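# Remove a staple stick and set it on the table

## Task

Lift a single stick of staples out of the staple box and put it down on the table with its legs pointing downward, far enough away that it touches neither the box's tray nor its sleeve.

## Robot and tools

Robot: two arms, left_arm and right_arm, each ending in a two-finger gripper. Base positions (scene frame): left_arm at (+0.040, +0.218, +0.025) m, right_arm at (+0.002, -0.236, +0.040) m, both turned only slightly about z. A camera stand sits behind the arms. A loose object may occasionally get nudged by an outside push.

Frames. The scene frame has its origin at table-top height, midway between the nominal bases; +x points out over the table, +z up, and left_arm is on the +y side (arm names do not match image sides). Reported end_effector_position (m) and end_effector_quat_wxyz use the scene frame. Offsets you send are taken along the current Hand target's own axes. On a gripper, +z runs along the fingers and the fingers open and close along y. The reported position is the point between the pads, roughly 1 cm behind the tips. Reported poses can be a few cm off, worse at long reach.

The 14-number row. Every motion argument is one list of 14 numbers covering both arms: dx, dy, dz, rx, ry, rz, opening for left_arm, then the same seven for right_arm. The first six per arm are an offset from that arm's Hand target as it stood when the call began, in the Hand target's own axes, scaled so 1.0 = 0.6 m or 180 degrees; rx, ry, rz form one rotation vector. Values lie in [-1, 1]. Opening is absolute, not an offset: +1 fully open (0.094 m), -1 closed. Sending six zeros for an arm re-requests its current Hand target; its opening number is always a command, so repeat the present value to leave the fingers alone.

execute_actions(actions, cameras): actions is a list of actions; each action is a list of up to 15 rows, one per 1/30 s control step, a short action repeating its last row to fill 15 steps. Every row in an action is measured from that action's starting Hand target, not from the previous row. An empty actions list returns state plus images. cameras: list of names, ["all"], or [] for none.

move(target, speed, blend, opening_speed, grip_force, blocking, cameras): target is one 14-number row or a list of up to 15 rows; all rows are offsets from the same starting Hand targets. Paths are straight lines and do not avoid obstacles or the other arm; total duration is capped at 10 s. speed: m/s, 0.002 to 2.9, default 0.25 (rotation up to twice that in rad/s), one value or one per target. blend: corner rounding in m for lists, default 0 (full stop at each). opening_speed: rate on the -1..+1 scale per second, at least 0.2; use it for slow, gentle closing. grip_force: newtons per pad, 10 to 50, one value or one per arm; it persists, and lower values close slowly. blocking=false returns early while the move continues. The result adds a move: line saying how it ended (done, off_target, moving, held, fault) and limits such as paced or held.

wait(seconds 0 to 10, cameras): lets time pass holding the last command; returns early if a running move finishes. stop(cameras): brakes a running move. zoom_image(camera, region): enlarges [x0, y0, x1, y1] pixels (max 504x504) of the newest image from cam_head_left, cam_head_right, cam_left_wrist or cam_right_wrist. finished_scene(scene): ends the scene for good; make no further call in that reply.

Results. Hand target is the last commanded pose after clipping; the next offsets start from it. The gripper often rests short of it by up to a few cm from friction and weight, which is not evidence of contact; resend the gap as an offset. Orientation commands are clipped to within 40 degrees of the measured one each step. grip_measured uses the opening scale; with nothing held it may read up to 2.5 mm wide, and on a hard part it reads a bit narrower than the part. Joint velocities may be summarized as within noise. Joint torques include the arm's own weight and carry offsets; joints 1 to 3 wrap at ±28 N m. Tool commands lists current commands. A MOTOR HOT line warns at 75 °C; at 90 °C the arm folds and idles for the rest of the scene.

Joint limits (rad): waist -2.618..3.054, shoulder 0..3.142, elbow 0..3.142 (straight at 2.901), wrist pitch and yaw ±1.571, wrist roll ±2.094.

Cameras: two fixed head cameras and one on each wrist, all 504x504; calibrations are given but may be off by a few mm or degrees.

Avoid: dropping the stick or releasing it while moving, fast contact with the table or box, pressing hard against anything, contact between the two grippers or wrist cameras, strain on camera cables, and anything ending up off the table. Do not route a path close to an arm's own base. Relieve a press by commanding the target back beyond the gripper. Limit time spent holding loads or at full stretch to keep motors cool. Release by commanding an opening well above grip_measured.

Each tool is called as name([rows], argument=value, ...), one row to a line, values as JSON.

## Session

execute_actions(actions=[])

Scene clock: 0.00 s.
left_arm: end_effector_position=(+0.4148, +0.0735, +0.1918) grip_measured=+1.000 end_effector_quat_wxyz=(+0.348, -0.013, +0.935, -0.070) | right_arm: end_effector_position=(+0.3679, -0.1105, +0.2613) grip_measured=+1.000 end_effector_quat_wxyz=(+0.420, +0.034, +0.896, +0.140)
Joint positions: left_arm=[-0.412 1.449 1.109 -0.521 -0.175 -0.413 0.094] | right_arm=[0.342 1.247 1.026 -0.434 0.056 0.403 0.094]
Joint velocities: within noise
Joint torques (N m): no reading
Heat: left arm: 28 °C; right arm: 29 °C.
Hand target: left_arm +0.4155, +0.0739, +0.1970; +0.354, -0.014, +0.932, -0.071 | right_arm +0.3673, -0.1112, +0.2651; +0.423, +0.034, +0.895, +0.140
Tool commands: left_gripper/opening=+1.0 right_gripper/opening=+1.0

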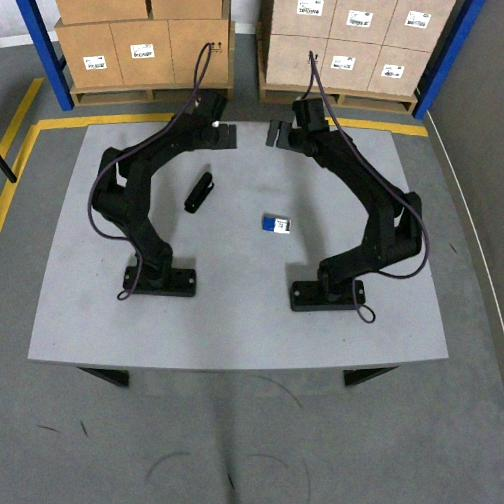

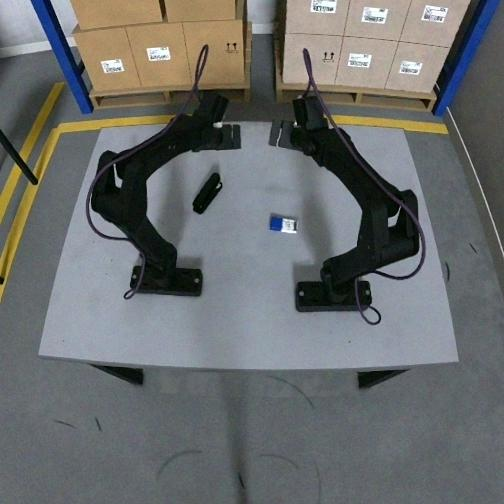

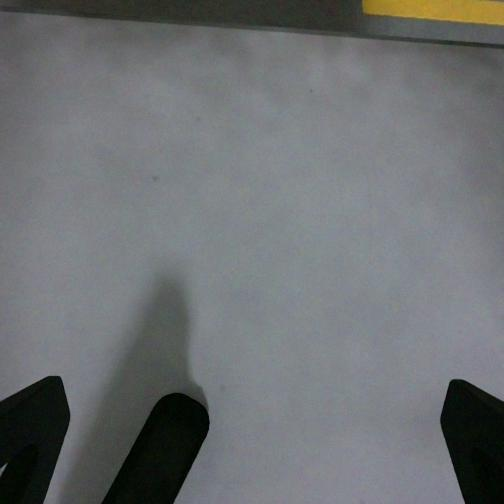

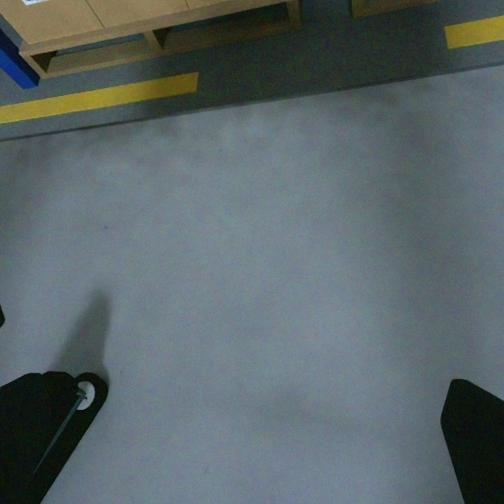

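zoom_image(camera="cam_head_left", region=[250, 200, 310, 250])

zoom_image(camera="cam_head_right", region=[180, 160, 310, 250])

Scaled by 8.400 from the camera's 504x504 image, which has a finer 720x720 frame.

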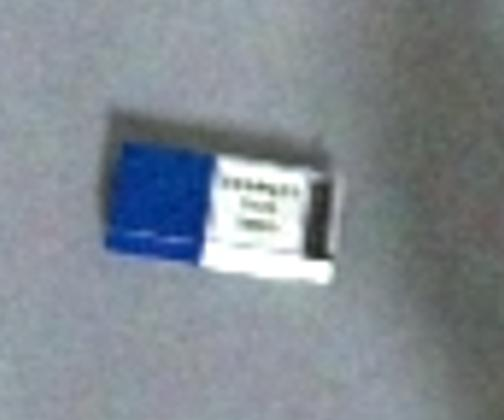

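Scaled by 3.877 from the camera's 504x504 image, which has a finer 720x720 frame.

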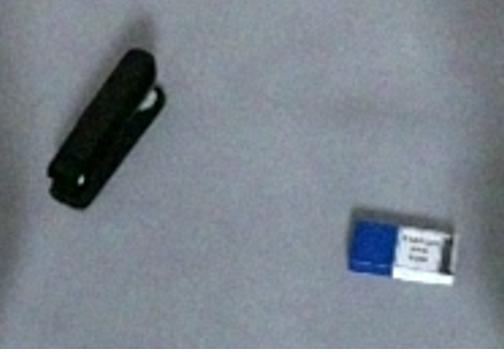

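move(target=[0,0,0,0,0,0,1,0.228,-0.0427,-0.0658,0.0924,0.279,-0.0224,1], cameras=["cam_right_wrist","cam_head_right"])

Scene clock: 6.27 s.
left_arm: end_effector_position=(+0.4148, +0.0735, +0.1918) grip_measured=+1.000 end_effector_quat_wxyz=(+0.348, -0.013, +0.935, -0.070) | right_arm: end_effector_position=(+0.2463, -0.1245, +0.1741) grip_measured=+1.000 end_effector_quat_wxyz=(-0.004, +0.000, +1.000, -0.003)
Joint positions: left_arm=[-0.412 1.449 1.109 -0.521 -0.175 -0.413 0.094] | right_arm=[0.415 1.567 1.334 -1.348 0.003 0.427 0.094]
Joint velocities: left_arm=[-0.012 -0.046 -0.012 -0.051 0.051 0.066 0] | right_arm=[within noise]
Joint torques (N m): left_arm=[0.03 -6.56 6.45 1.18 -0.15 0.01] | right_arm=[0.57 -6 8.96 -0.08 0 0.08]
Heat: left arm: 29 °C; right arm: 30 °C.
Hand target: left_arm +0.4155, +0.0739, +0.1970; +0.354, -0.014, +0.932, -0.071 | right_arm +0.2508, -0.1201, +0.1796; +0.000, +0.000, +1.000, +0.000
Off the commanded pose: left_arm 0.005 m, 1 deg | right_arm 0.008 m, 1 deg.
move: done
camera_calibration:
cam_right_wrist: T_world_to_cam=[[0.0203675, -0.999781, 0.00474586, -0.132699], [-0.902153, -0.0163322, 0.431107, 0.183481], [-0.430935, -0.0130621, -0.902288, 0.346571], [0, 0, 0, 1]] pos_world=[0.31758, -0.125146, 0.234237]
Images, in order (width x height): cam_head_right 504x504, cam_right_wrist 504x504.

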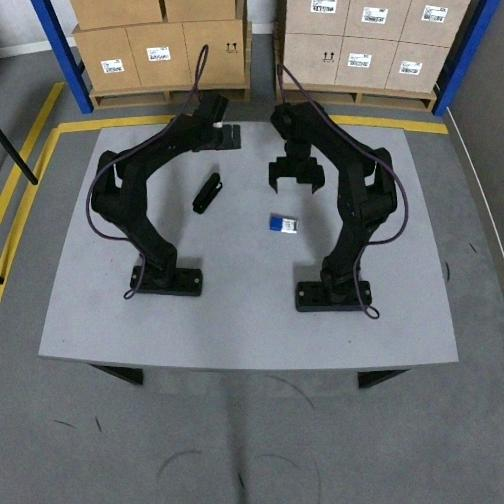

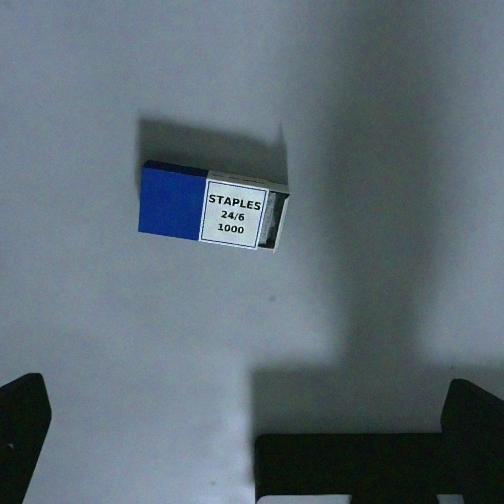

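zoom_image(camera="cam_right_wrist", region=[120, 140, 310, 270])

Scaled by 2.653 from the camera's 504x504 image, which has a finer 720x720 frame.

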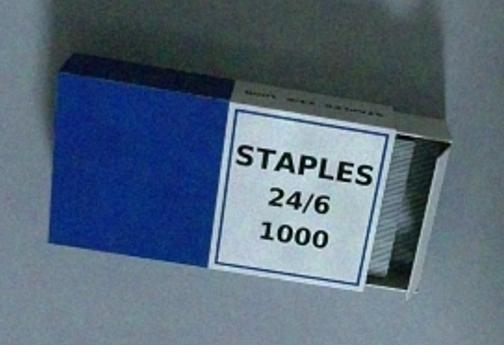

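zoom_image(camera="cam_right_wrist", region=[235, 175, 305, 260])

Scaled by 5.929 from the camera's 504x504 image, which has a finer 720x720 frame.

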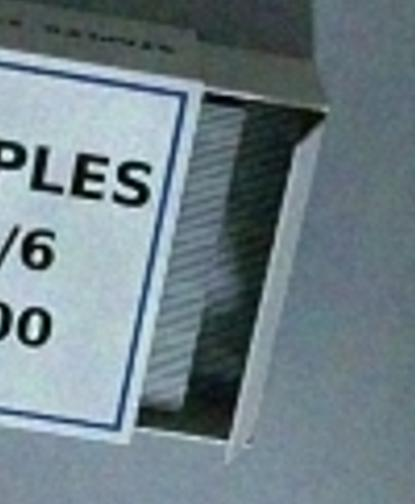

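move(target=[0,0,0,0,0,0,1,0.0317,-0.058,0.1,-0.0643,0.0643,0.493,1], cameras=["cam_right_wrist","cam_head_right"])

Scene clock: 24.77 s.
left_arm: end_effector_position=(+0.4148, +0.0735, +0.1918) grip_measured=+1.000 end_effector_quat_wxyz=(+0.348, -0.013, +0.935, -0.070) | right_arm: end_effector_position=(+0.2355, -0.1533, +0.1197) grip_measured=+1.000 end_effector_quat_wxyz=(-0.093, +0.693, +0.710, +0.087)
Joint positions: left_arm=[-0.412 1.449 1.109 -0.521 -0.175 -0.413 0.094] | right_arm=[0.141 1.46 0.992 -1.075 -0.254 1.704 0.094]
Joint torques (N m): left_arm=[0.02 -6.56 6.45 1.19 -0.14 0.01] | right_arm=[-0.42 -7.82 4.18 0.18 -0.13 0.05]
Heat: left arm: 31 °C; right arm: 32 °C.
Hand target: left_arm +0.4155, +0.0739, +0.1970; +0.354, -0.014, +0.932, -0.071 | right_arm +0.2318, -0.1549, +0.1196; -0.091, +0.697, +0.706, +0.091
Off the commanded pose: left_arm 0.005 m, 1 deg | right_arm 0.004 m, 1 deg.
move: done
camera_calibration:
cam_right_wrist: T_world_to_cam=[[-0.999047, -0.0436024, -0.00181358, 0.226537], [-0.0347072, 0.768668, 0.638706, 0.087979], [-0.0264551, 0.63816, -0.769449, 0.281142], [0, 0, 0, 1]] pos_world=[0.236812, -0.237163, 0.160542]
Images, in order (width x height): cam_head_right 504x504, cam_right_wrist 504x504.

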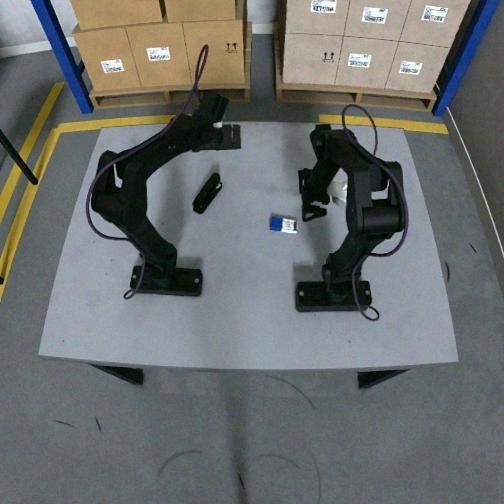

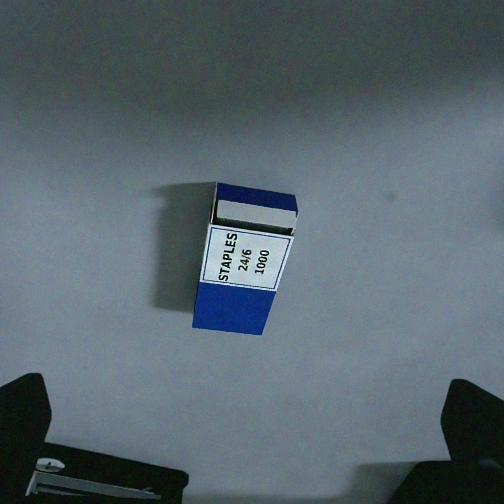

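zoom_image(camera="cam_right_wrist", region=[180, 165, 320, 345])

Scaled by 2.800 from the camera's 504x504 image, which has a finer 720x720 frame.

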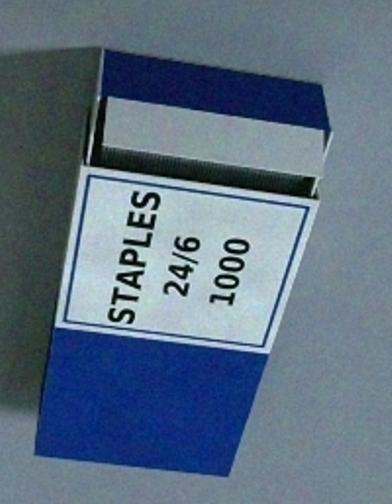

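move(target=[0,0,0,0,0,0,1,0.0851,0.005,0.1265,0,0,0,1], cameras=["cam_right_wrist"], speed=0.15)

zoom_image(camera="cam_right_wrist", region=[150, 150, 350, 350])

Scene clock: 30.90 s.
left_arm: end_effector_position=(+0.4148, +0.0735, +0.1918) grip_measured=+1.000 end_effector_quat_wxyz=(+0.348, -0.013, +0.935, -0.070) | right_arm: end_effector_position=(+0.2402, -0.0824, +0.0680) grip_measured=+1.000 end_effector_quat_wxyz=(-0.090, +0.693, +0.707, +0.106)
Joint positions: left_arm=[-0.412 1.449 1.109 -0.521 -0.175 -0.413 0.094] | right_arm=[0.402 1.576 0.876 -0.738 -0.247 1.981 0.094]
Joint torques (N m): left_arm=[0.03 -6.56 6.45 1.18 -0.14 0.01] | right_arm=[0.32 -5.71 4.16 0.39 -0.01 0.09]
Heat: left arm: 31 °C; right arm: 32 °C.
Hand target: left_arm +0.4155, +0.0739, +0.1970; +0.354, -0.014, +0.932, -0.071 | right_arm +0.2340, -0.0861, +0.0592; -0.091, +0.697, +0.706, +0.091
Off the commanded pose: left_arm 0.005 m, 1 deg | right_arm 0.011 m, 2 deg.
move: off_target (right_arm)
camera_calibration:
cam_right_wrist: T_world_to_cam=[[-0.99882, -0.0361683, -0.0324023, 0.236753], [-0.0485544, 0.753855, 0.655245, 0.0676417], [0.000727543, 0.656045, -0.754722, 0.190162], [0, 0, 0, 1]] pos_world=[0.23962, -0.167184, 0.106869]
Images, in order (width x height): cam_right_wrist 504x504.

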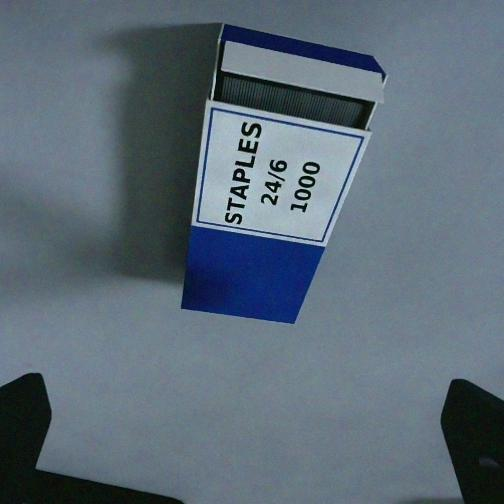

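Scaled by 2.520 from the camera's 504x504 image, which has a finer 720x720 frame.

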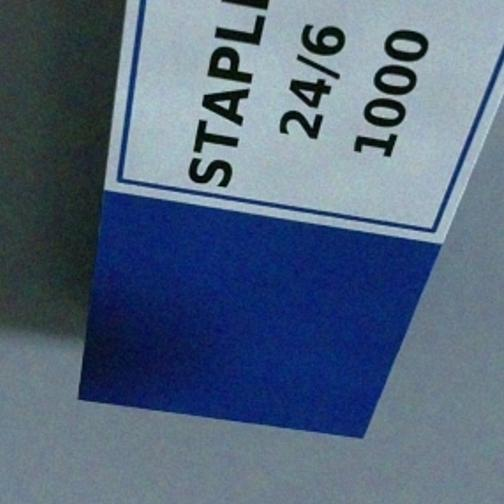

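zoom_image(camera="cam_right_wrist", region=[200, 10, 400, 150])

Scaled by 2.520 from the camera's 504x504 image, which has a finer 720x720 frame.

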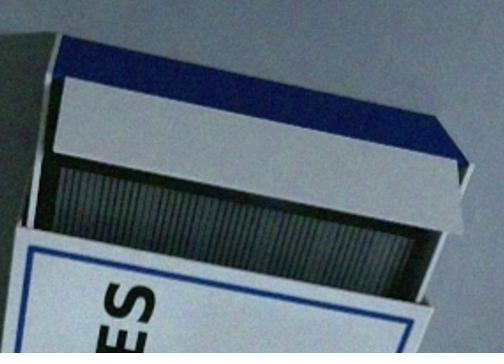

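move(target=[0.3675,-0.127,-0.0285,0.3067,-0.0042,0.3490,1,-0.2085,0.01,-0.2132,0.0643,-0.0643,-0.493,1], cameras=["cam_left_wrist","cam_head_right"], speed=0.2)

Scene clock: 42.47 s.
left_arm: end_effector_position=(+0.2430, -0.0135, +0.0786) grip_measured=+1.000 end_effector_quat_wxyz=(+0.316, +0.607, +0.675, -0.275) | right_arm: end_effector_position=(+0.2351, -0.2372, +0.1383) grip_measured=+1.000 end_effector_quat_wxyz=(-0.023, +0.000, +1.000, +0.002)
Joint positions: left_arm=[-0.442 1.363 0.499 -0.12 0.678 0.773 0.094] | right_arm=[-0.024 1.473 1.102 -1.245 -0.004 -0.011 0.094]
Joint torques (N m): left_arm=[-0.53 -2.95 4.4 1.07 0.6 0.09] | right_arm=[-0.57 -7.91 8.53 -0.15 0.07 -0.04]
Heat: left arm: 32 °C; right arm: 31 °C.
Hand target: left_arm +0.2372, -0.0162, +0.0753; +0.311, +0.612, +0.669, -0.286 | right_arm +0.2417, -0.2396, +0.1510; +0.000, +0.000, +1.000, +0.000
Off the commanded pose: left_arm 0.007 m, 2 deg | right_arm 0.015 m, 3 deg.
move: off_target (right_arm)
camera_calibration:
cam_left_wrist: T_world_to_cam=[[-0.984327, -0.176234, -0.00647596, 0.236949], [-0.153933, 0.876524, -0.456082, 0.127192], [0.0860538, -0.447937, -0.889914, 0.134937], [0, 0, 0, 1]] pos_world=[0.241203, -0.0092845, 0.179627]
Images, in order (width x height): cam_head_right 504x504, cam_left_wrist 504x504.

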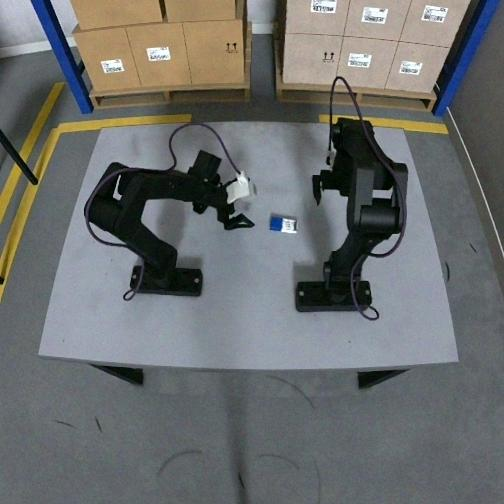

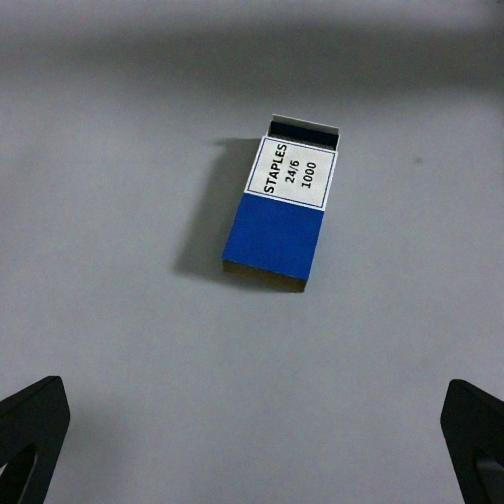

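move(target=[-0.0118,-0.0013,0.1612,0,0,0,1,0,0,0,0,0,0,1], cameras=["cam_left_wrist","cam_right_wrist","cam_head_right"], speed=0.12)

Scene clock: 46.53 s.
left_arm: end_effector_position=(+0.2417, -0.0899, +0.0204) grip_measured=+1.000 end_effector_quat_wxyz=(+0.311, +0.611, +0.670, -0.284) | right_arm: end_effector_position=(+0.2351, -0.2372, +0.1383) grip_measured=+1.000 end_effector_quat_wxyz=(-0.023, +0.000, +1.000, +0.002)
Joint positions: left_arm=[-0.702 1.77 0.53 0.389 0.542 0.532 0.094] | right_arm=[-0.024 1.473 1.102 -1.245 -0.004 -0.012 0.094]
Joint torques (N m): left_arm=[-0.51 -4.81 5.03 1.26 0.25 -0.05] | right_arm=[-0.58 -7.91 8.53 -0.16 0.05 -0.04]
Heat: left arm: 32 °C; right arm: 32 °C.
Hand target: left_arm +0.2433, -0.0947, +0.0186; +0.311, +0.612, +0.669, -0.286 | right_arm +0.2418, -0.2396, +0.1510; +0.000, +0.000, +1.000, +0.000
Off the commanded pose: left_arm 0.005 m, 0 deg | right_arm 0.015 m, 3 deg.
move: off_target (right_arm)
camera_calibration:
cam_left_wrist: T_world_to_cam=[[-0.987769, -0.155783, 0.00656507, 0.224185], [-0.141302, 0.876558, -0.460087, 0.164371], [0.0659191, -0.455388, -0.887849, 0.0531219], [0, 0, 0, 1]] pos_world=[0.241167, -0.0849652, 0.121317]
cam_right_wrist: T_world_to_cam=[[0.0200427, -0.999777, -0.00672604, -0.243322], [-0.88576, -0.0208764, 0.463675, 0.177545], [-0.463711, -0.00333565, -0.88598, 0.315736], [0, 0, 0, 1]] pos_world=[0.30855, -0.238508, 0.195776]
Images, in order (width x height): cam_head_right 504x504, cam_left_wrist 504x504, cam_right_wrist 504x504.

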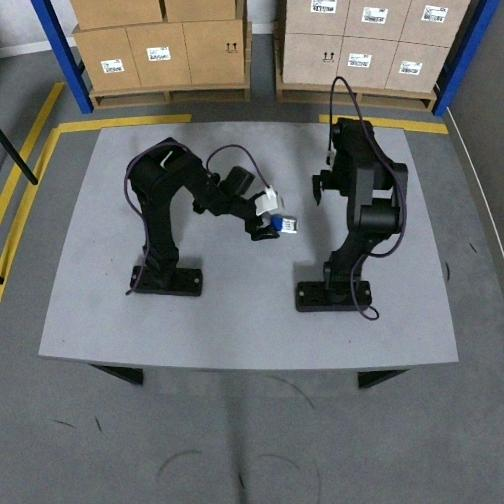

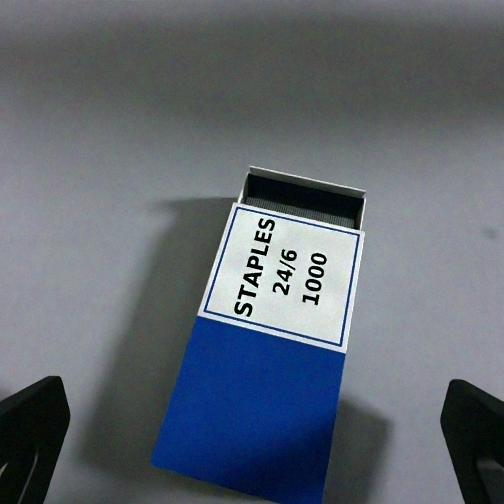

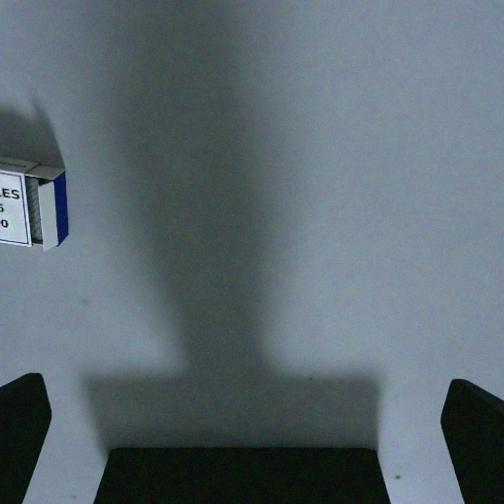

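zoom_image(camera="cam_left_wrist", region=[220, 150, 390, 260])

zoom_image(camera="cam_right_wrist", region=[0, 140, 90, 260])

Scaled by 2.965 from the camera's 504x504 image, which has a finer 720x720 frame.

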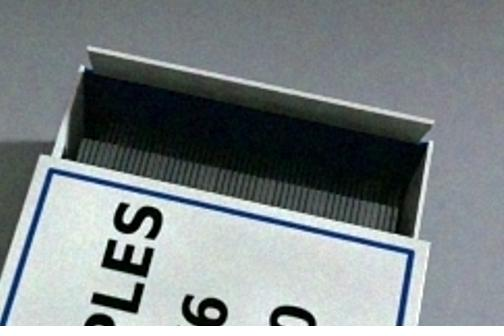

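Scaled by 4.200 from the camera's 504x504 image, which has a finer 720x720 frame.

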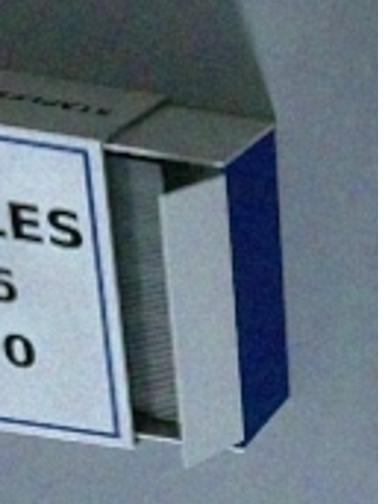

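move(target=[0,0,0,0,0,0,-0.3,0,0,0,0,0,0,1], cameras=["cam_left_wrist","cam_head_right"], grip_force=[20, 50], opening_speed=0.5)

Scene clock: 53.40 s.
left_arm: end_effector_position=(+0.2419, -0.0899, +0.0205) grip_measured=-0.135 end_effector_quat_wxyz=(+0.312, +0.611, +0.670, -0.284) | right_arm: end_effector_position=(+0.2351, -0.2372, +0.1383) grip_measured=+1.000 end_effector_quat_wxyz=(-0.023, +0.000, +1.000, +0.002)
Joint positions: left_arm=[-0.702 1.77 0.53 0.39 0.541 0.531 0.041] | right_arm=[-0.024 1.473 1.102 -1.245 -0.004 -0.012 0.094]
Joint torques (N m): left_arm=[-0.51 -4.81 5.03 1.26 0.27 -0.05] | right_arm=[-0.58 -7.9 8.53 -0.15 0.06 -0.04]
Heat: left arm: 32 °C; right arm: 32 °C.
Hand target: left_arm +0.2433, -0.0947, +0.0185; +0.311, +0.612, +0.669, -0.286 | right_arm +0.2418, -0.2396, +0.1510; +0.000, +0.000, +1.000, +0.000
Off the commanded pose: left_arm 0.005 m, 0 deg | right_arm 0.015 m, 3 deg.
grip_force (N): 20, 50
move: off_target (right_arm)
camera_calibration:
cam_left_wrist: T_world_to_cam=[[-0.987618, -0.156753, 0.00617339, 0.224308], [-0.141969, 0.876341, -0.460295, 0.164612], [0.0667428, -0.455473, -0.887744, 0.0529789], [0, 0, 0, 1]] pos_world=[0.241365, -0.0849647, 0.121417]
Images, in order (width x height): cam_head_right 504x504, cam_left_wrist 504x504.

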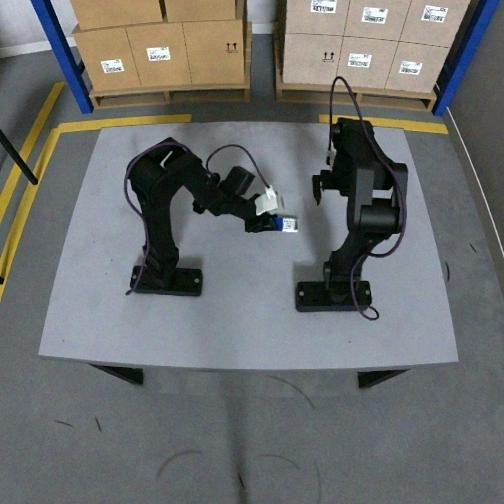

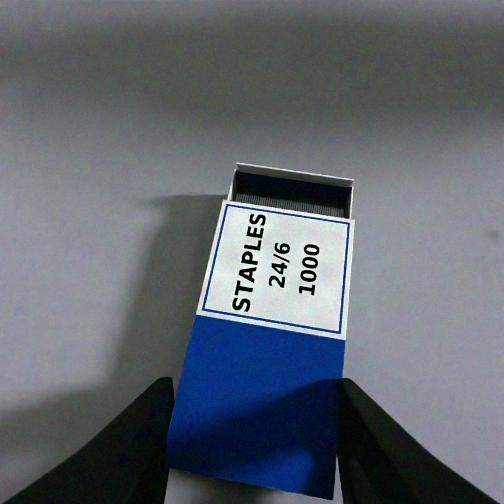

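move(target=[0,0,0,0,0,0,-0.3,-0.0083,-0.07,0.0633,0,0,0,1], cameras=["cam_right_wrist","cam_head_right"], speed=0.15)

zoom_image(camera="cam_right_wrist", region=[0, 100, 200, 300])

Scene clock: 56.07 s.
left_arm: end_effector_position=(+0.2419, -0.0899, +0.0205) grip_measured=-0.137 end_effector_quat_wxyz=(+0.312, +0.611, +0.670, -0.284) | right_arm: end_effector_position=(+0.2484, -0.2811, +0.1202) grip_measured=+1.000 end_effector_quat_wxyz=(+0.005, +0.001, +1.000, -0.002)
Joint positions: left_arm=[-0.702 1.77 0.53 0.39 0.541 0.531 0.041] | right_arm=[-0.196 1.498 1.052 -1.114 0.001 -0.181 0.094]
Joint torques (N m): left_arm=[-0.5 -4.81 5.03 1.26 0.27 -0.05] | right_arm=[-0.35 -5.34 4.46 0.28 0.02 -0.05]
Heat: left arm: 32 °C; right arm: 32 °C.
Hand target: left_arm +0.2433, -0.0946, +0.0185; +0.311, +0.612, +0.669, -0.286 | right_arm +0.2468, -0.2817, +0.1130; +0.000, +0.000, +1.000, +0.000
Off the commanded pose: left_arm 0.005 m, 0 deg | right_arm 0.007 m, 1 deg.
grip_force (N): 20, 50
move: done
camera_calibration:
cam_right_wrist: T_world_to_cam=[[0.0173471, -0.999849, 0.0014181, -0.28787], [-0.910253, -0.0152058, 0.413773, 0.210522], [-0.413689, -0.00846859, -0.910379, 0.294725], [0, 0, 0, 1]] pos_world=[0.318546, -0.282129, 0.181611]
Images, in order (width x height): cam_head_right 504x504, cam_right_wrist 504x504.

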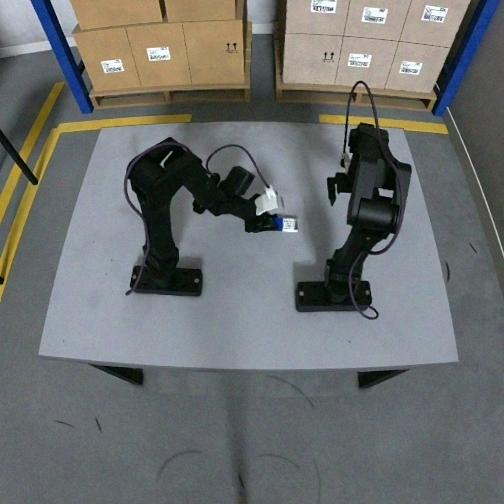

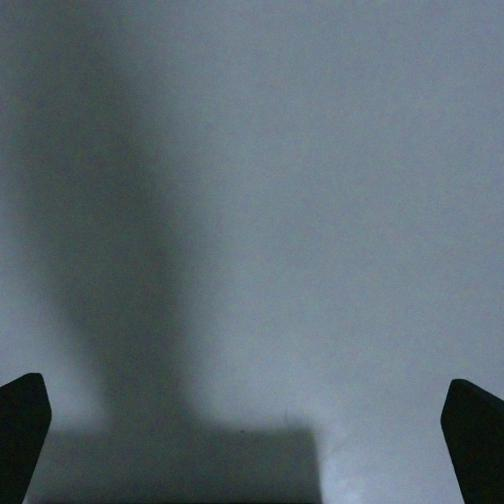

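Scaled by 2.520 from the camera's 504x504 image, which has a finer 720x720 frame.

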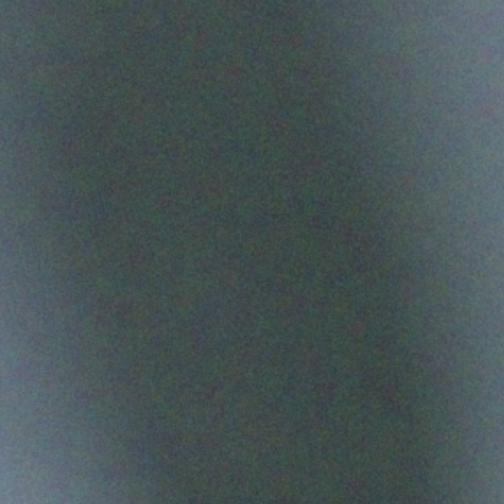

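move(target=[0,0,0,0,0,0,-0.3,0.015,0.15,0.0217,0,0,0,1], cameras=["cam_right_wrist","cam_head_right"], speed=0.15)

zoom_image(camera="cam_right_wrist", region=[0, 100, 200, 300])

Scene clock: 58.00 s.
left_arm: end_effector_position=(+0.2419, -0.0899, +0.0205) grip_measured=-0.137 end_effector_quat_wxyz=(+0.312, +0.611, +0.670, -0.284) | right_arm: end_effector_position=(+0.2393, -0.1915, +0.1029) grip_measured=+1.000 end_effector_quat_wxyz=(-0.004, -0.002, +1.000, +0.001)
Joint positions: left_arm=[-0.702 1.77 0.53 0.39 0.541 0.531 0.041] | right_arm=[0.168 1.498 0.982 -1.063 -0.003 0.176 0.094]
Joint torques (N m): left_arm=[-0.5 -4.81 5.03 1.26 0.27 -0.04] | right_arm=[0.25 -6.84 4.16 0.23 0.05 0.05]
Heat: left arm: 32 °C; right arm: 32 °C.
Hand target: left_arm +0.2433, -0.0946, +0.0185; +0.311, +0.612, +0.669, -0.286 | right_arm +0.2377, -0.1917, +0.1000; +0.000, +0.000, +1.000, +0.000
Off the commanded pose: left_arm 0.005 m, 0 deg | right_arm 0.003 m, 0 deg.
grip_force (N): 20, 50
move: done
camera_calibration:
cam_right_wrist: T_world_to_cam=[[0.0241335, -0.999703, -0.00329354, -0.199223], [-0.902213, -0.0231988, 0.430667, 0.205539], [-0.430616, -0.00742203, -0.902505, 0.279451], [0, 0, 0, 1]] pos_world=[0.310584, -0.192322, 0.16303]
Images, in order (width x height): cam_head_right 504x504, cam_right_wrist 504x504.

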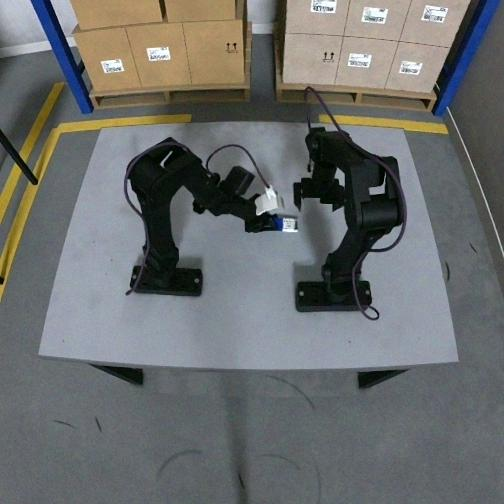

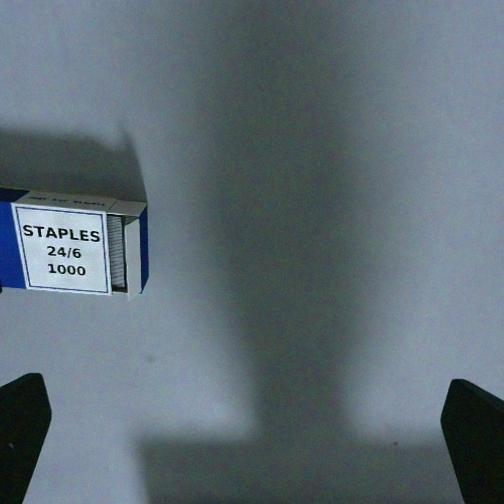

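Scaled by 2.520 from the camera's 504x504 image, which has a finer 720x720 frame.

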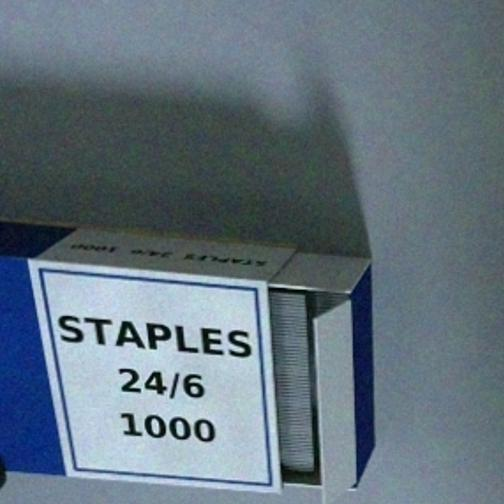

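move(target=[0,0,0,0,0,0,-0.3,0.0038,0.0083,0.1248,0,0,0,1], cameras=["cam_left_wrist","cam_right_wrist"], speed=0.08)

zoom_image(camera="cam_left_wrist", region=[150, 50, 450, 350])

Scene clock: 61.33 s.
left_arm: end_effector_position=(+0.2419, -0.0899, +0.0205) grip_measured=-0.137 end_effector_quat_wxyz=(+0.312, +0.611, +0.670, -0.284) | right_arm: end_effector_position=(+0.2390, -0.1870, +0.0318) grip_measured=+1.000 end_effector_quat_wxyz=(+0.005, +0.000, +1.000, +0.002)
Joint positions: left_arm=[-0.702 1.77 0.53 0.39 0.541 0.531 0.041] | right_arm=[0.187 1.608 0.778 -0.73 -0.003 0.199 0.094]
Joint torques (N m): left_arm=[-0.5 -4.81 5.03 1.26 0.27 -0.05] | right_arm=[0.59 -5.38 3.78 0.31 0.04 0.07]
Heat: left arm: 32 °C; right arm: 32 °C.
Hand target: left_arm +0.2433, -0.0946, +0.0185; +0.311, +0.612, +0.669, -0.286 | right_arm +0.2356, -0.1867, +0.0252; +0.000, +0.000, +1.000, +0.000
Off the commanded pose: left_arm 0.005 m, 0 deg | right_arm 0.008 m, 1 deg.
grip_force (N): 20, 50
move: done
camera_calibration:
cam_left_wrist: T_world_to_cam=[[-0.987618, -0.156753, 0.00617339, 0.224308], [-0.141969, 0.876341, -0.460295, 0.164612], [0.0667428, -0.455473, -0.887744, 0.0529789], [0, 0, 0, 1]] pos_world=[0.241365, -0.0849647, 0.121417]
cam_right_wrist: T_world_to_cam=[[0.0200462, -0.999779, -0.00634167, -0.193869], [-0.909884, -0.0208719, 0.414336, 0.238737], [-0.414377, -0.00253569, -0.910102, 0.212453], [0, 0, 0, 1]] pos_world=[0.309145, -0.188305, 0.0932068]
Images, in order (width x height): cam_left_wrist 504x504, cam_right_wrist 504x504.

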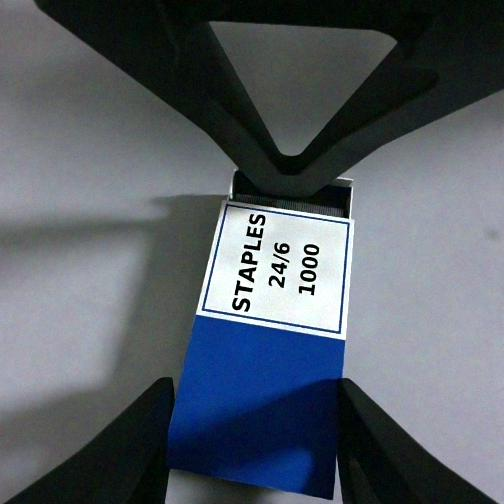

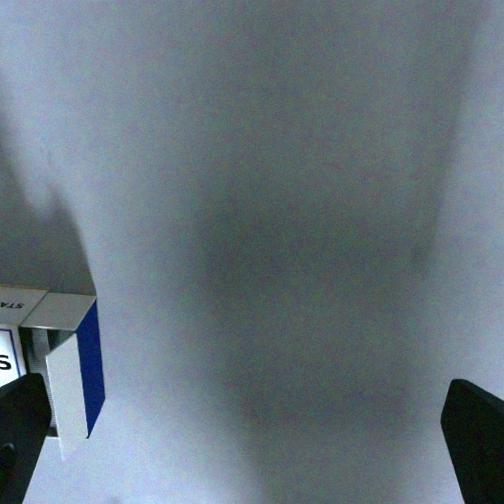

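Scaled by 1.680 from the camera's 504x504 image, which has a finer 720x720 frame.

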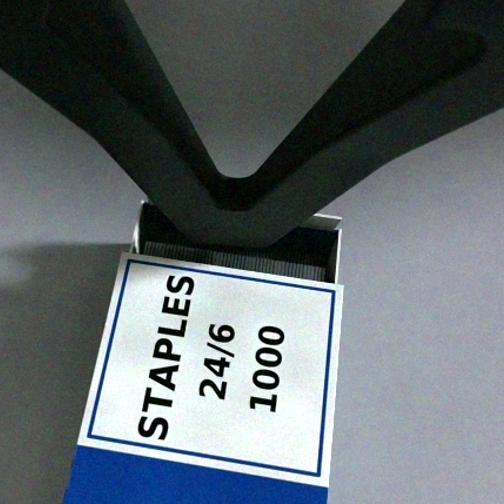

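move(target=[0,0,0,0,0,0,-0.3,0,0,0.0133,0,0,0,1], cameras=["cam_left_wrist","cam_right_wrist"], speed=0.05)

zoom_image(camera="cam_right_wrist", region=[0, 270, 180, 450])

Scene clock: 62.90 s.
left_arm: end_effector_position=(+0.2420, -0.0899, +0.0205) grip_measured=-0.137 end_effector_quat_wxyz=(+0.312, +0.611, +0.670, -0.284) | right_arm: end_effector_position=(+0.2385, -0.1870, +0.0263) grip_measured=+1.000 end_effector_quat_wxyz=(+0.004, +0.000, +1.000, +0.002)
Joint positions: left_arm=[-0.702 1.77 0.53 0.39 0.541 0.531 0.041] | right_arm=[0.187 1.622 0.766 -0.706 -0.003 0.199 0.094]
Joint torques (N m): left_arm=[-0.5 -4.81 5.03 1.26 0.27 -0.05] | right_arm=[0.59 -4.93 3.33 0.43 0.06 0.08]
Heat: left arm: 32 °C; right arm: 32 °C.
Hand target: left_arm +0.2433, -0.0947, +0.0186; +0.311, +0.612, +0.669, -0.286 | right_arm +0.2355, -0.1867, +0.0172; +0.000, +0.000, +1.000, +0.000
Off the commanded pose: left_arm 0.005 m, 0 deg | right_arm 0.009 m, 1 deg.
grip_force (N): 20, 50
move: done
camera_calibration:
cam_left_wrist: T_world_to_cam=[[-0.98762, -0.156748, 0.00598766, 0.224331], [-0.141863, 0.87624, -0.460519, 0.16465], [0.0669389, -0.455667, -0.88763, 0.0529899], [0, 0, 0, 1]] pos_world=[0.241364, -0.0849641, 0.121517]
cam_right_wrist: T_world_to_cam=[[0.0196767, -0.999786, -0.00643674, -0.193875], [-0.909056, -0.0205704, 0.416165, 0.240366], [-0.416208, -0.00233738, -0.909266, 0.207628], [0, 0, 0, 1]] pos_world=[0.308738, -0.188404, 0.0875091]
Images, in order (width x height): cam_left_wrist 504x504, cam_right_wrist 504x504.

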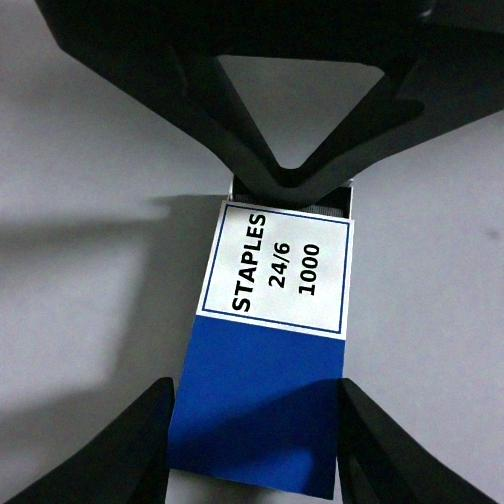

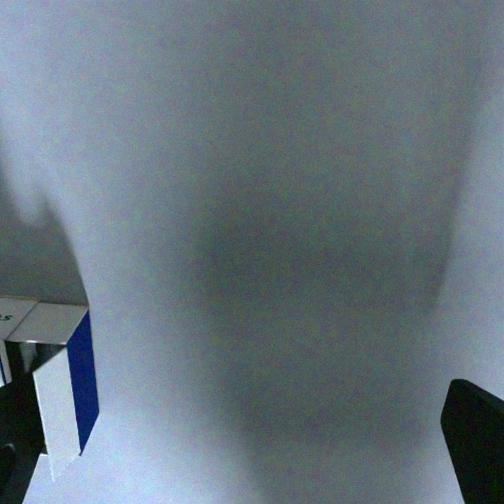

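Scaled by 2.800 from the camera's 504x504 image, which has a finer 720x720 frame.

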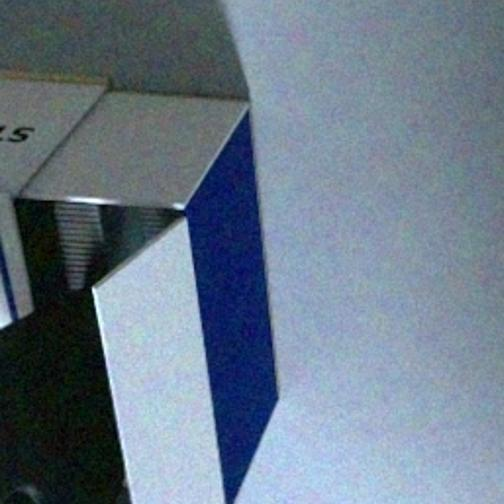

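move(target=[0,0,0,0,0,0,-0.3,0.0018,-0.0367,-0.005,0,0,0,1], cameras=["cam_left_wrist","cam_right_wrist"], speed=0.05)

zoom_image(camera="cam_right_wrist", region=[0, 270, 180, 450])

Scene clock: 64.83 s.
left_arm: end_effector_position=(+0.2420, -0.0899, +0.0205) grip_measured=-0.137 end_effector_quat_wxyz=(+0.312, +0.611, +0.670, -0.284) | right_arm: end_effector_position=(+0.2371, -0.2063, +0.0233) grip_measured=+1.000 end_effector_quat_wxyz=(-0.001, +0.001, +1.000, +0.002)
Joint positions: left_arm=[-0.702 1.77 0.53 0.39 0.541 0.531 0.041] | right_arm=[0.106 1.622 0.751 -0.701 -0.005 0.121 0.094]
Joint torques (N m): left_arm=[-0.5 -4.81 5.04 1.26 0.27 -0.05] | right_arm=[-0.44 -6.67 3.45 0.22 0.06 -0.04]
Heat: left arm: 32 °C; right arm: 31 °C.
Hand target: left_arm +0.2433, -0.0947, +0.0186; +0.311, +0.612, +0.669, -0.286 | right_arm +0.2344, -0.2087, +0.0202; +0.000, +0.000, +1.000, +0.000
Off the commanded pose: left_arm 0.005 m, 0 deg | right_arm 0.005 m, 0 deg.
grip_force (N): 20, 50
move: done
camera_calibration:
cam_left_wrist: T_world_to_cam=[[-0.98762, -0.156748, 0.00598766, 0.224331], [-0.141863, 0.87624, -0.460519, 0.16465], [0.0669389, -0.455667, -0.88763, 0.0529899], [0, 0, 0, 1]] pos_world=[0.241364, -0.0849641, 0.121517]
cam_right_wrist: T_world_to_cam=[[0.0180511, -0.999815, -0.00664859, -0.212765], [-0.905194, -0.0191661, 0.424567, 0.23919], [-0.424616, -0.00164564, -0.905372, 0.20642], [0, 0, 0, 1]] pos_world=[0.308003, -0.207802, 0.08392]
Images, in order (width x height): cam_left_wrist 504x504, cam_right_wrist 504x504.

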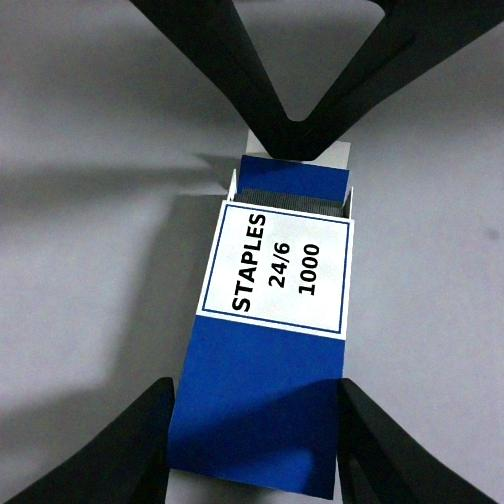

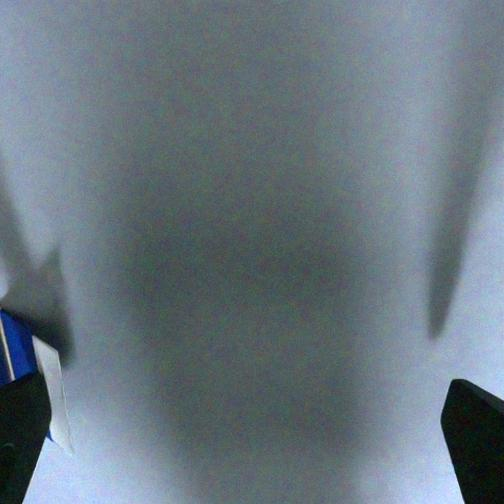

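Scaled by 2.800 from the camera's 504x504 image, which has a finer 720x720 frame.

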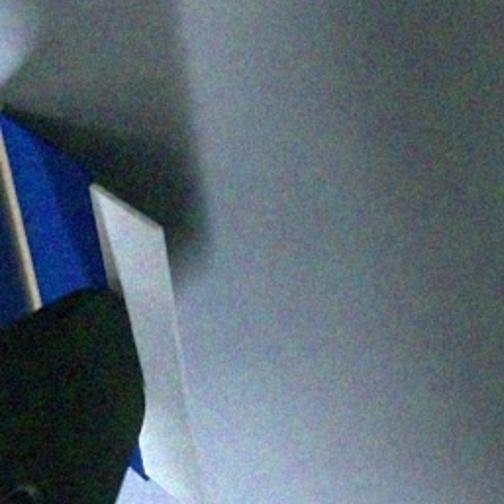

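move(target=[0,0,0,0,0,0,-0.3,0,-0.02,-0.1,0,0,0,1], cameras=["cam_left_wrist","cam_right_wrist"], speed=0.1)

zoom_image(camera="cam_left_wrist", region=[200, 100, 400, 240])

zoom_image(camera="cam_right_wrist", region=[0, 100, 200, 300])

Scene clock: 67.33 s.
left_arm: end_effector_position=(+0.2420, -0.0899, +0.0205) grip_measured=-0.137 end_effector_quat_wxyz=(+0.312, +0.611, +0.670, -0.284) | right_arm: end_effector_position=(+0.2260, -0.2191, +0.0703) grip_measured=+1.000 end_effector_quat_wxyz=(-0.018, +0.000, +1.000, +0.001)
Joint positions: left_arm=[-0.702 1.77 0.53 0.39 0.541 0.531 0.041] | right_arm=[0.056 1.505 0.851 -0.952 -0.004 0.069 0.094]
Joint torques (N m): left_arm=[-0.5 -4.81 5.03 1.26 0.26 -0.05] | right_arm=[-0.51 -7.45 7.69 -0.13 0.07 -0.04]
Heat: left arm: 32 °C; right arm: 31 °C.
Hand target: left_arm +0.2433, -0.0947, +0.0186; +0.311, +0.612, +0.669, -0.286 | right_arm +0.2344, -0.2207, +0.0802; +0.000, +0.000, +1.000, +0.000
Off the commanded pose: left_arm 0.005 m, 0 deg | right_arm 0.013 m, 2 deg.
grip_force (N): 20, 50
move: off_target (right_arm)
camera_calibration:
cam_left_wrist: T_world_to_cam=[[-0.98762, -0.156748, 0.00598766, 0.224331], [-0.141863, 0.87624, -0.460519, 0.16465], [0.0669389, -0.455667, -0.88763, 0.0529899], [0, 0, 0, 1]] pos_world=[0.241364, -0.0849641, 0.121517]
cam_right_wrist: T_world_to_cam=[[0.0193765, -0.999803, -0.00425529, -0.225416], [-0.889866, -0.0191859, 0.455818, 0.203228], [-0.45581, -0.00504552, -0.890063, 0.249375], [0, 0, 0, 1]] pos_world=[0.298881, -0.220215, 0.128366]
Images, in order (width x height): cam_left_wrist 504x504, cam_right_wrist 504x504.

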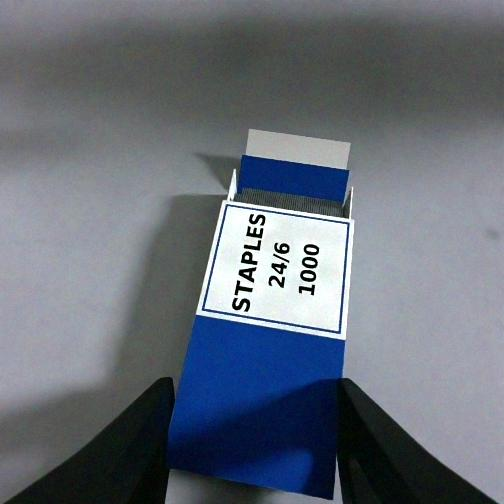

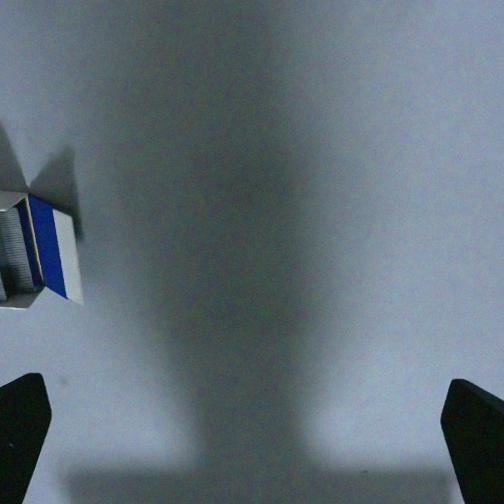

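Scaled by 2.520 from the camera's 504x504 image, which has a finer 720x720 frame.

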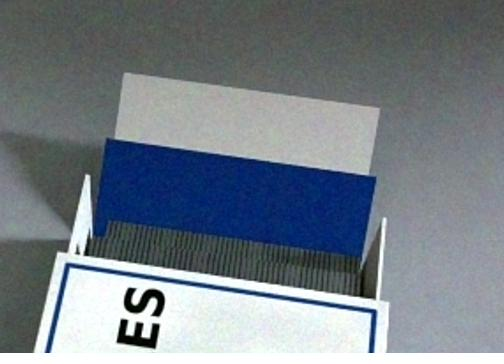

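Scaled by 2.520 from the camera's 504x504 image, which has a finer 720x720 frame.

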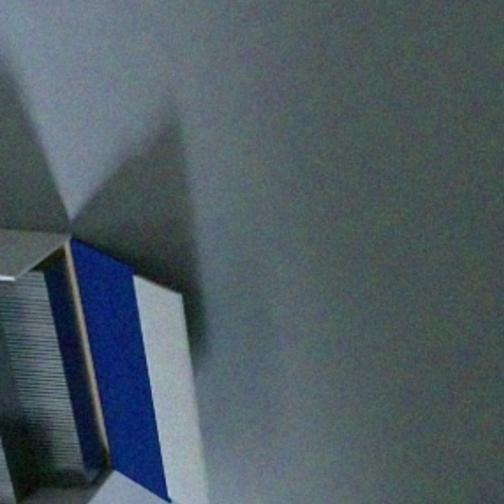

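move(target=[0,0,0,0,0,0,-0.3,-0.0043,0.1012,0.017,-0.0643,0.0643,0.493,0.3], cameras=["cam_left_wrist","cam_right_wrist","cam_head_right"], speed=0.15)

zoom_image(camera="cam_right_wrist", region=[150, 150, 350, 350])

Scene clock: 75.63 s.
left_arm: end_effector_position=(+0.2420, -0.0899, +0.0205) grip_measured=-0.137 end_effector_quat_wxyz=(+0.312, +0.611, +0.670, -0.284) | right_arm: end_effector_position=(+0.2417, -0.1611, +0.0710) grip_measured=+0.302 end_effector_quat_wxyz=(-0.091, +0.697, +0.706, +0.090)
Joint positions: left_arm=[-0.702 1.77 0.53 0.39 0.541 0.531 0.041] | right_arm=[0.105 1.539 0.861 -0.864 -0.255 1.678 0.061]
Joint torques (N m): left_arm=[-0.5 -4.81 5.03 1.26 0.26 -0.05] | right_arm=[0.61 -7.6 3.89 0.19 -0.12 0.09]
Heat: left arm: 32 °C; right arm: 32 °C.
Hand target: left_arm +0.2433, -0.0947, +0.0186; +0.311, +0.612, +0.669, -0.286 | right_arm +0.2370, -0.1599, +0.0700; -0.091, +0.697, +0.706, +0.091
Off the commanded pose: left_arm 0.005 m, 0 deg | right_arm 0.005 m, 0 deg.
grip_force (N): 20, 50
move: done
camera_calibration:
cam_left_wrist: T_world_to_cam=[[-0.98762, -0.156748, 0.00598766, 0.224331], [-0.141863, 0.87624, -0.460519, 0.16465], [0.0669389, -0.455667, -0.88763, 0.0529899], [0, 0, 0, 1]] pos_world=[0.241364, -0.0849641, 0.121517]
cam_right_wrist: T_world_to_cam=[[-0.999441, -0.0325353, -0.00771138, 0.23451], [-0.0299419, 0.768202, 0.639507, 0.123951], [-0.0148826, 0.63938, -0.768747, 0.246114], [0, 0, 0, 1]] pos_world=[0.241753, -0.24495, 0.111741]
Images, in order (width x height): cam_head_right 504x504, cam_left_wrist 504x504, cam_right_wrist 504x504.

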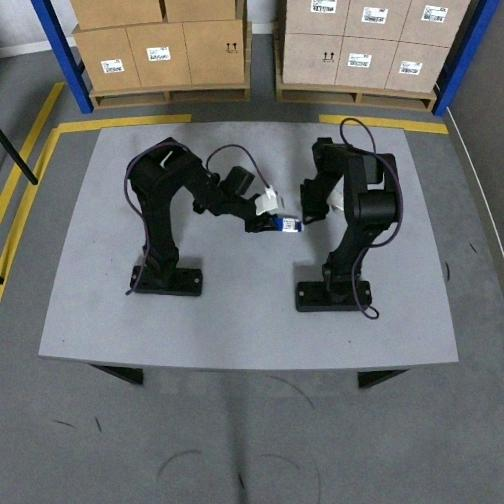

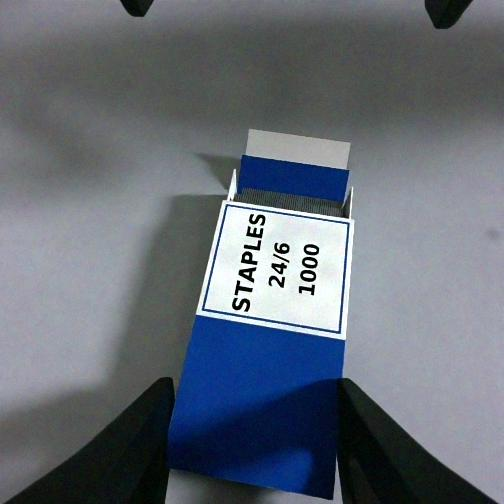

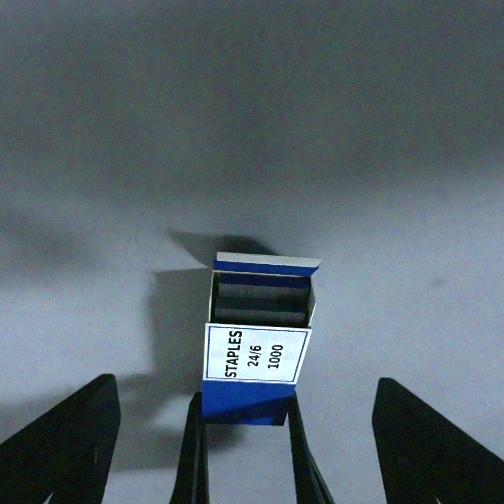

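Scaled by 2.520 from the camera's 504x504 image, which has a finer 720x720 frame.

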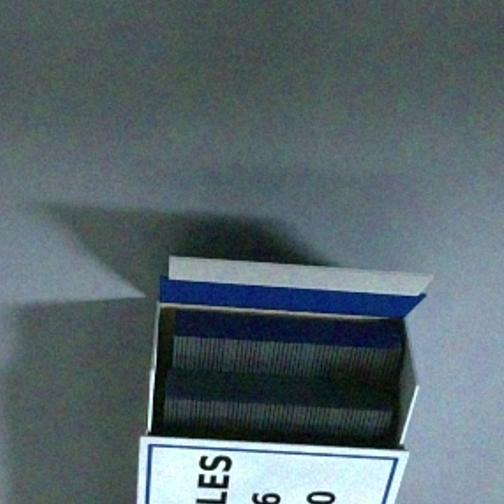

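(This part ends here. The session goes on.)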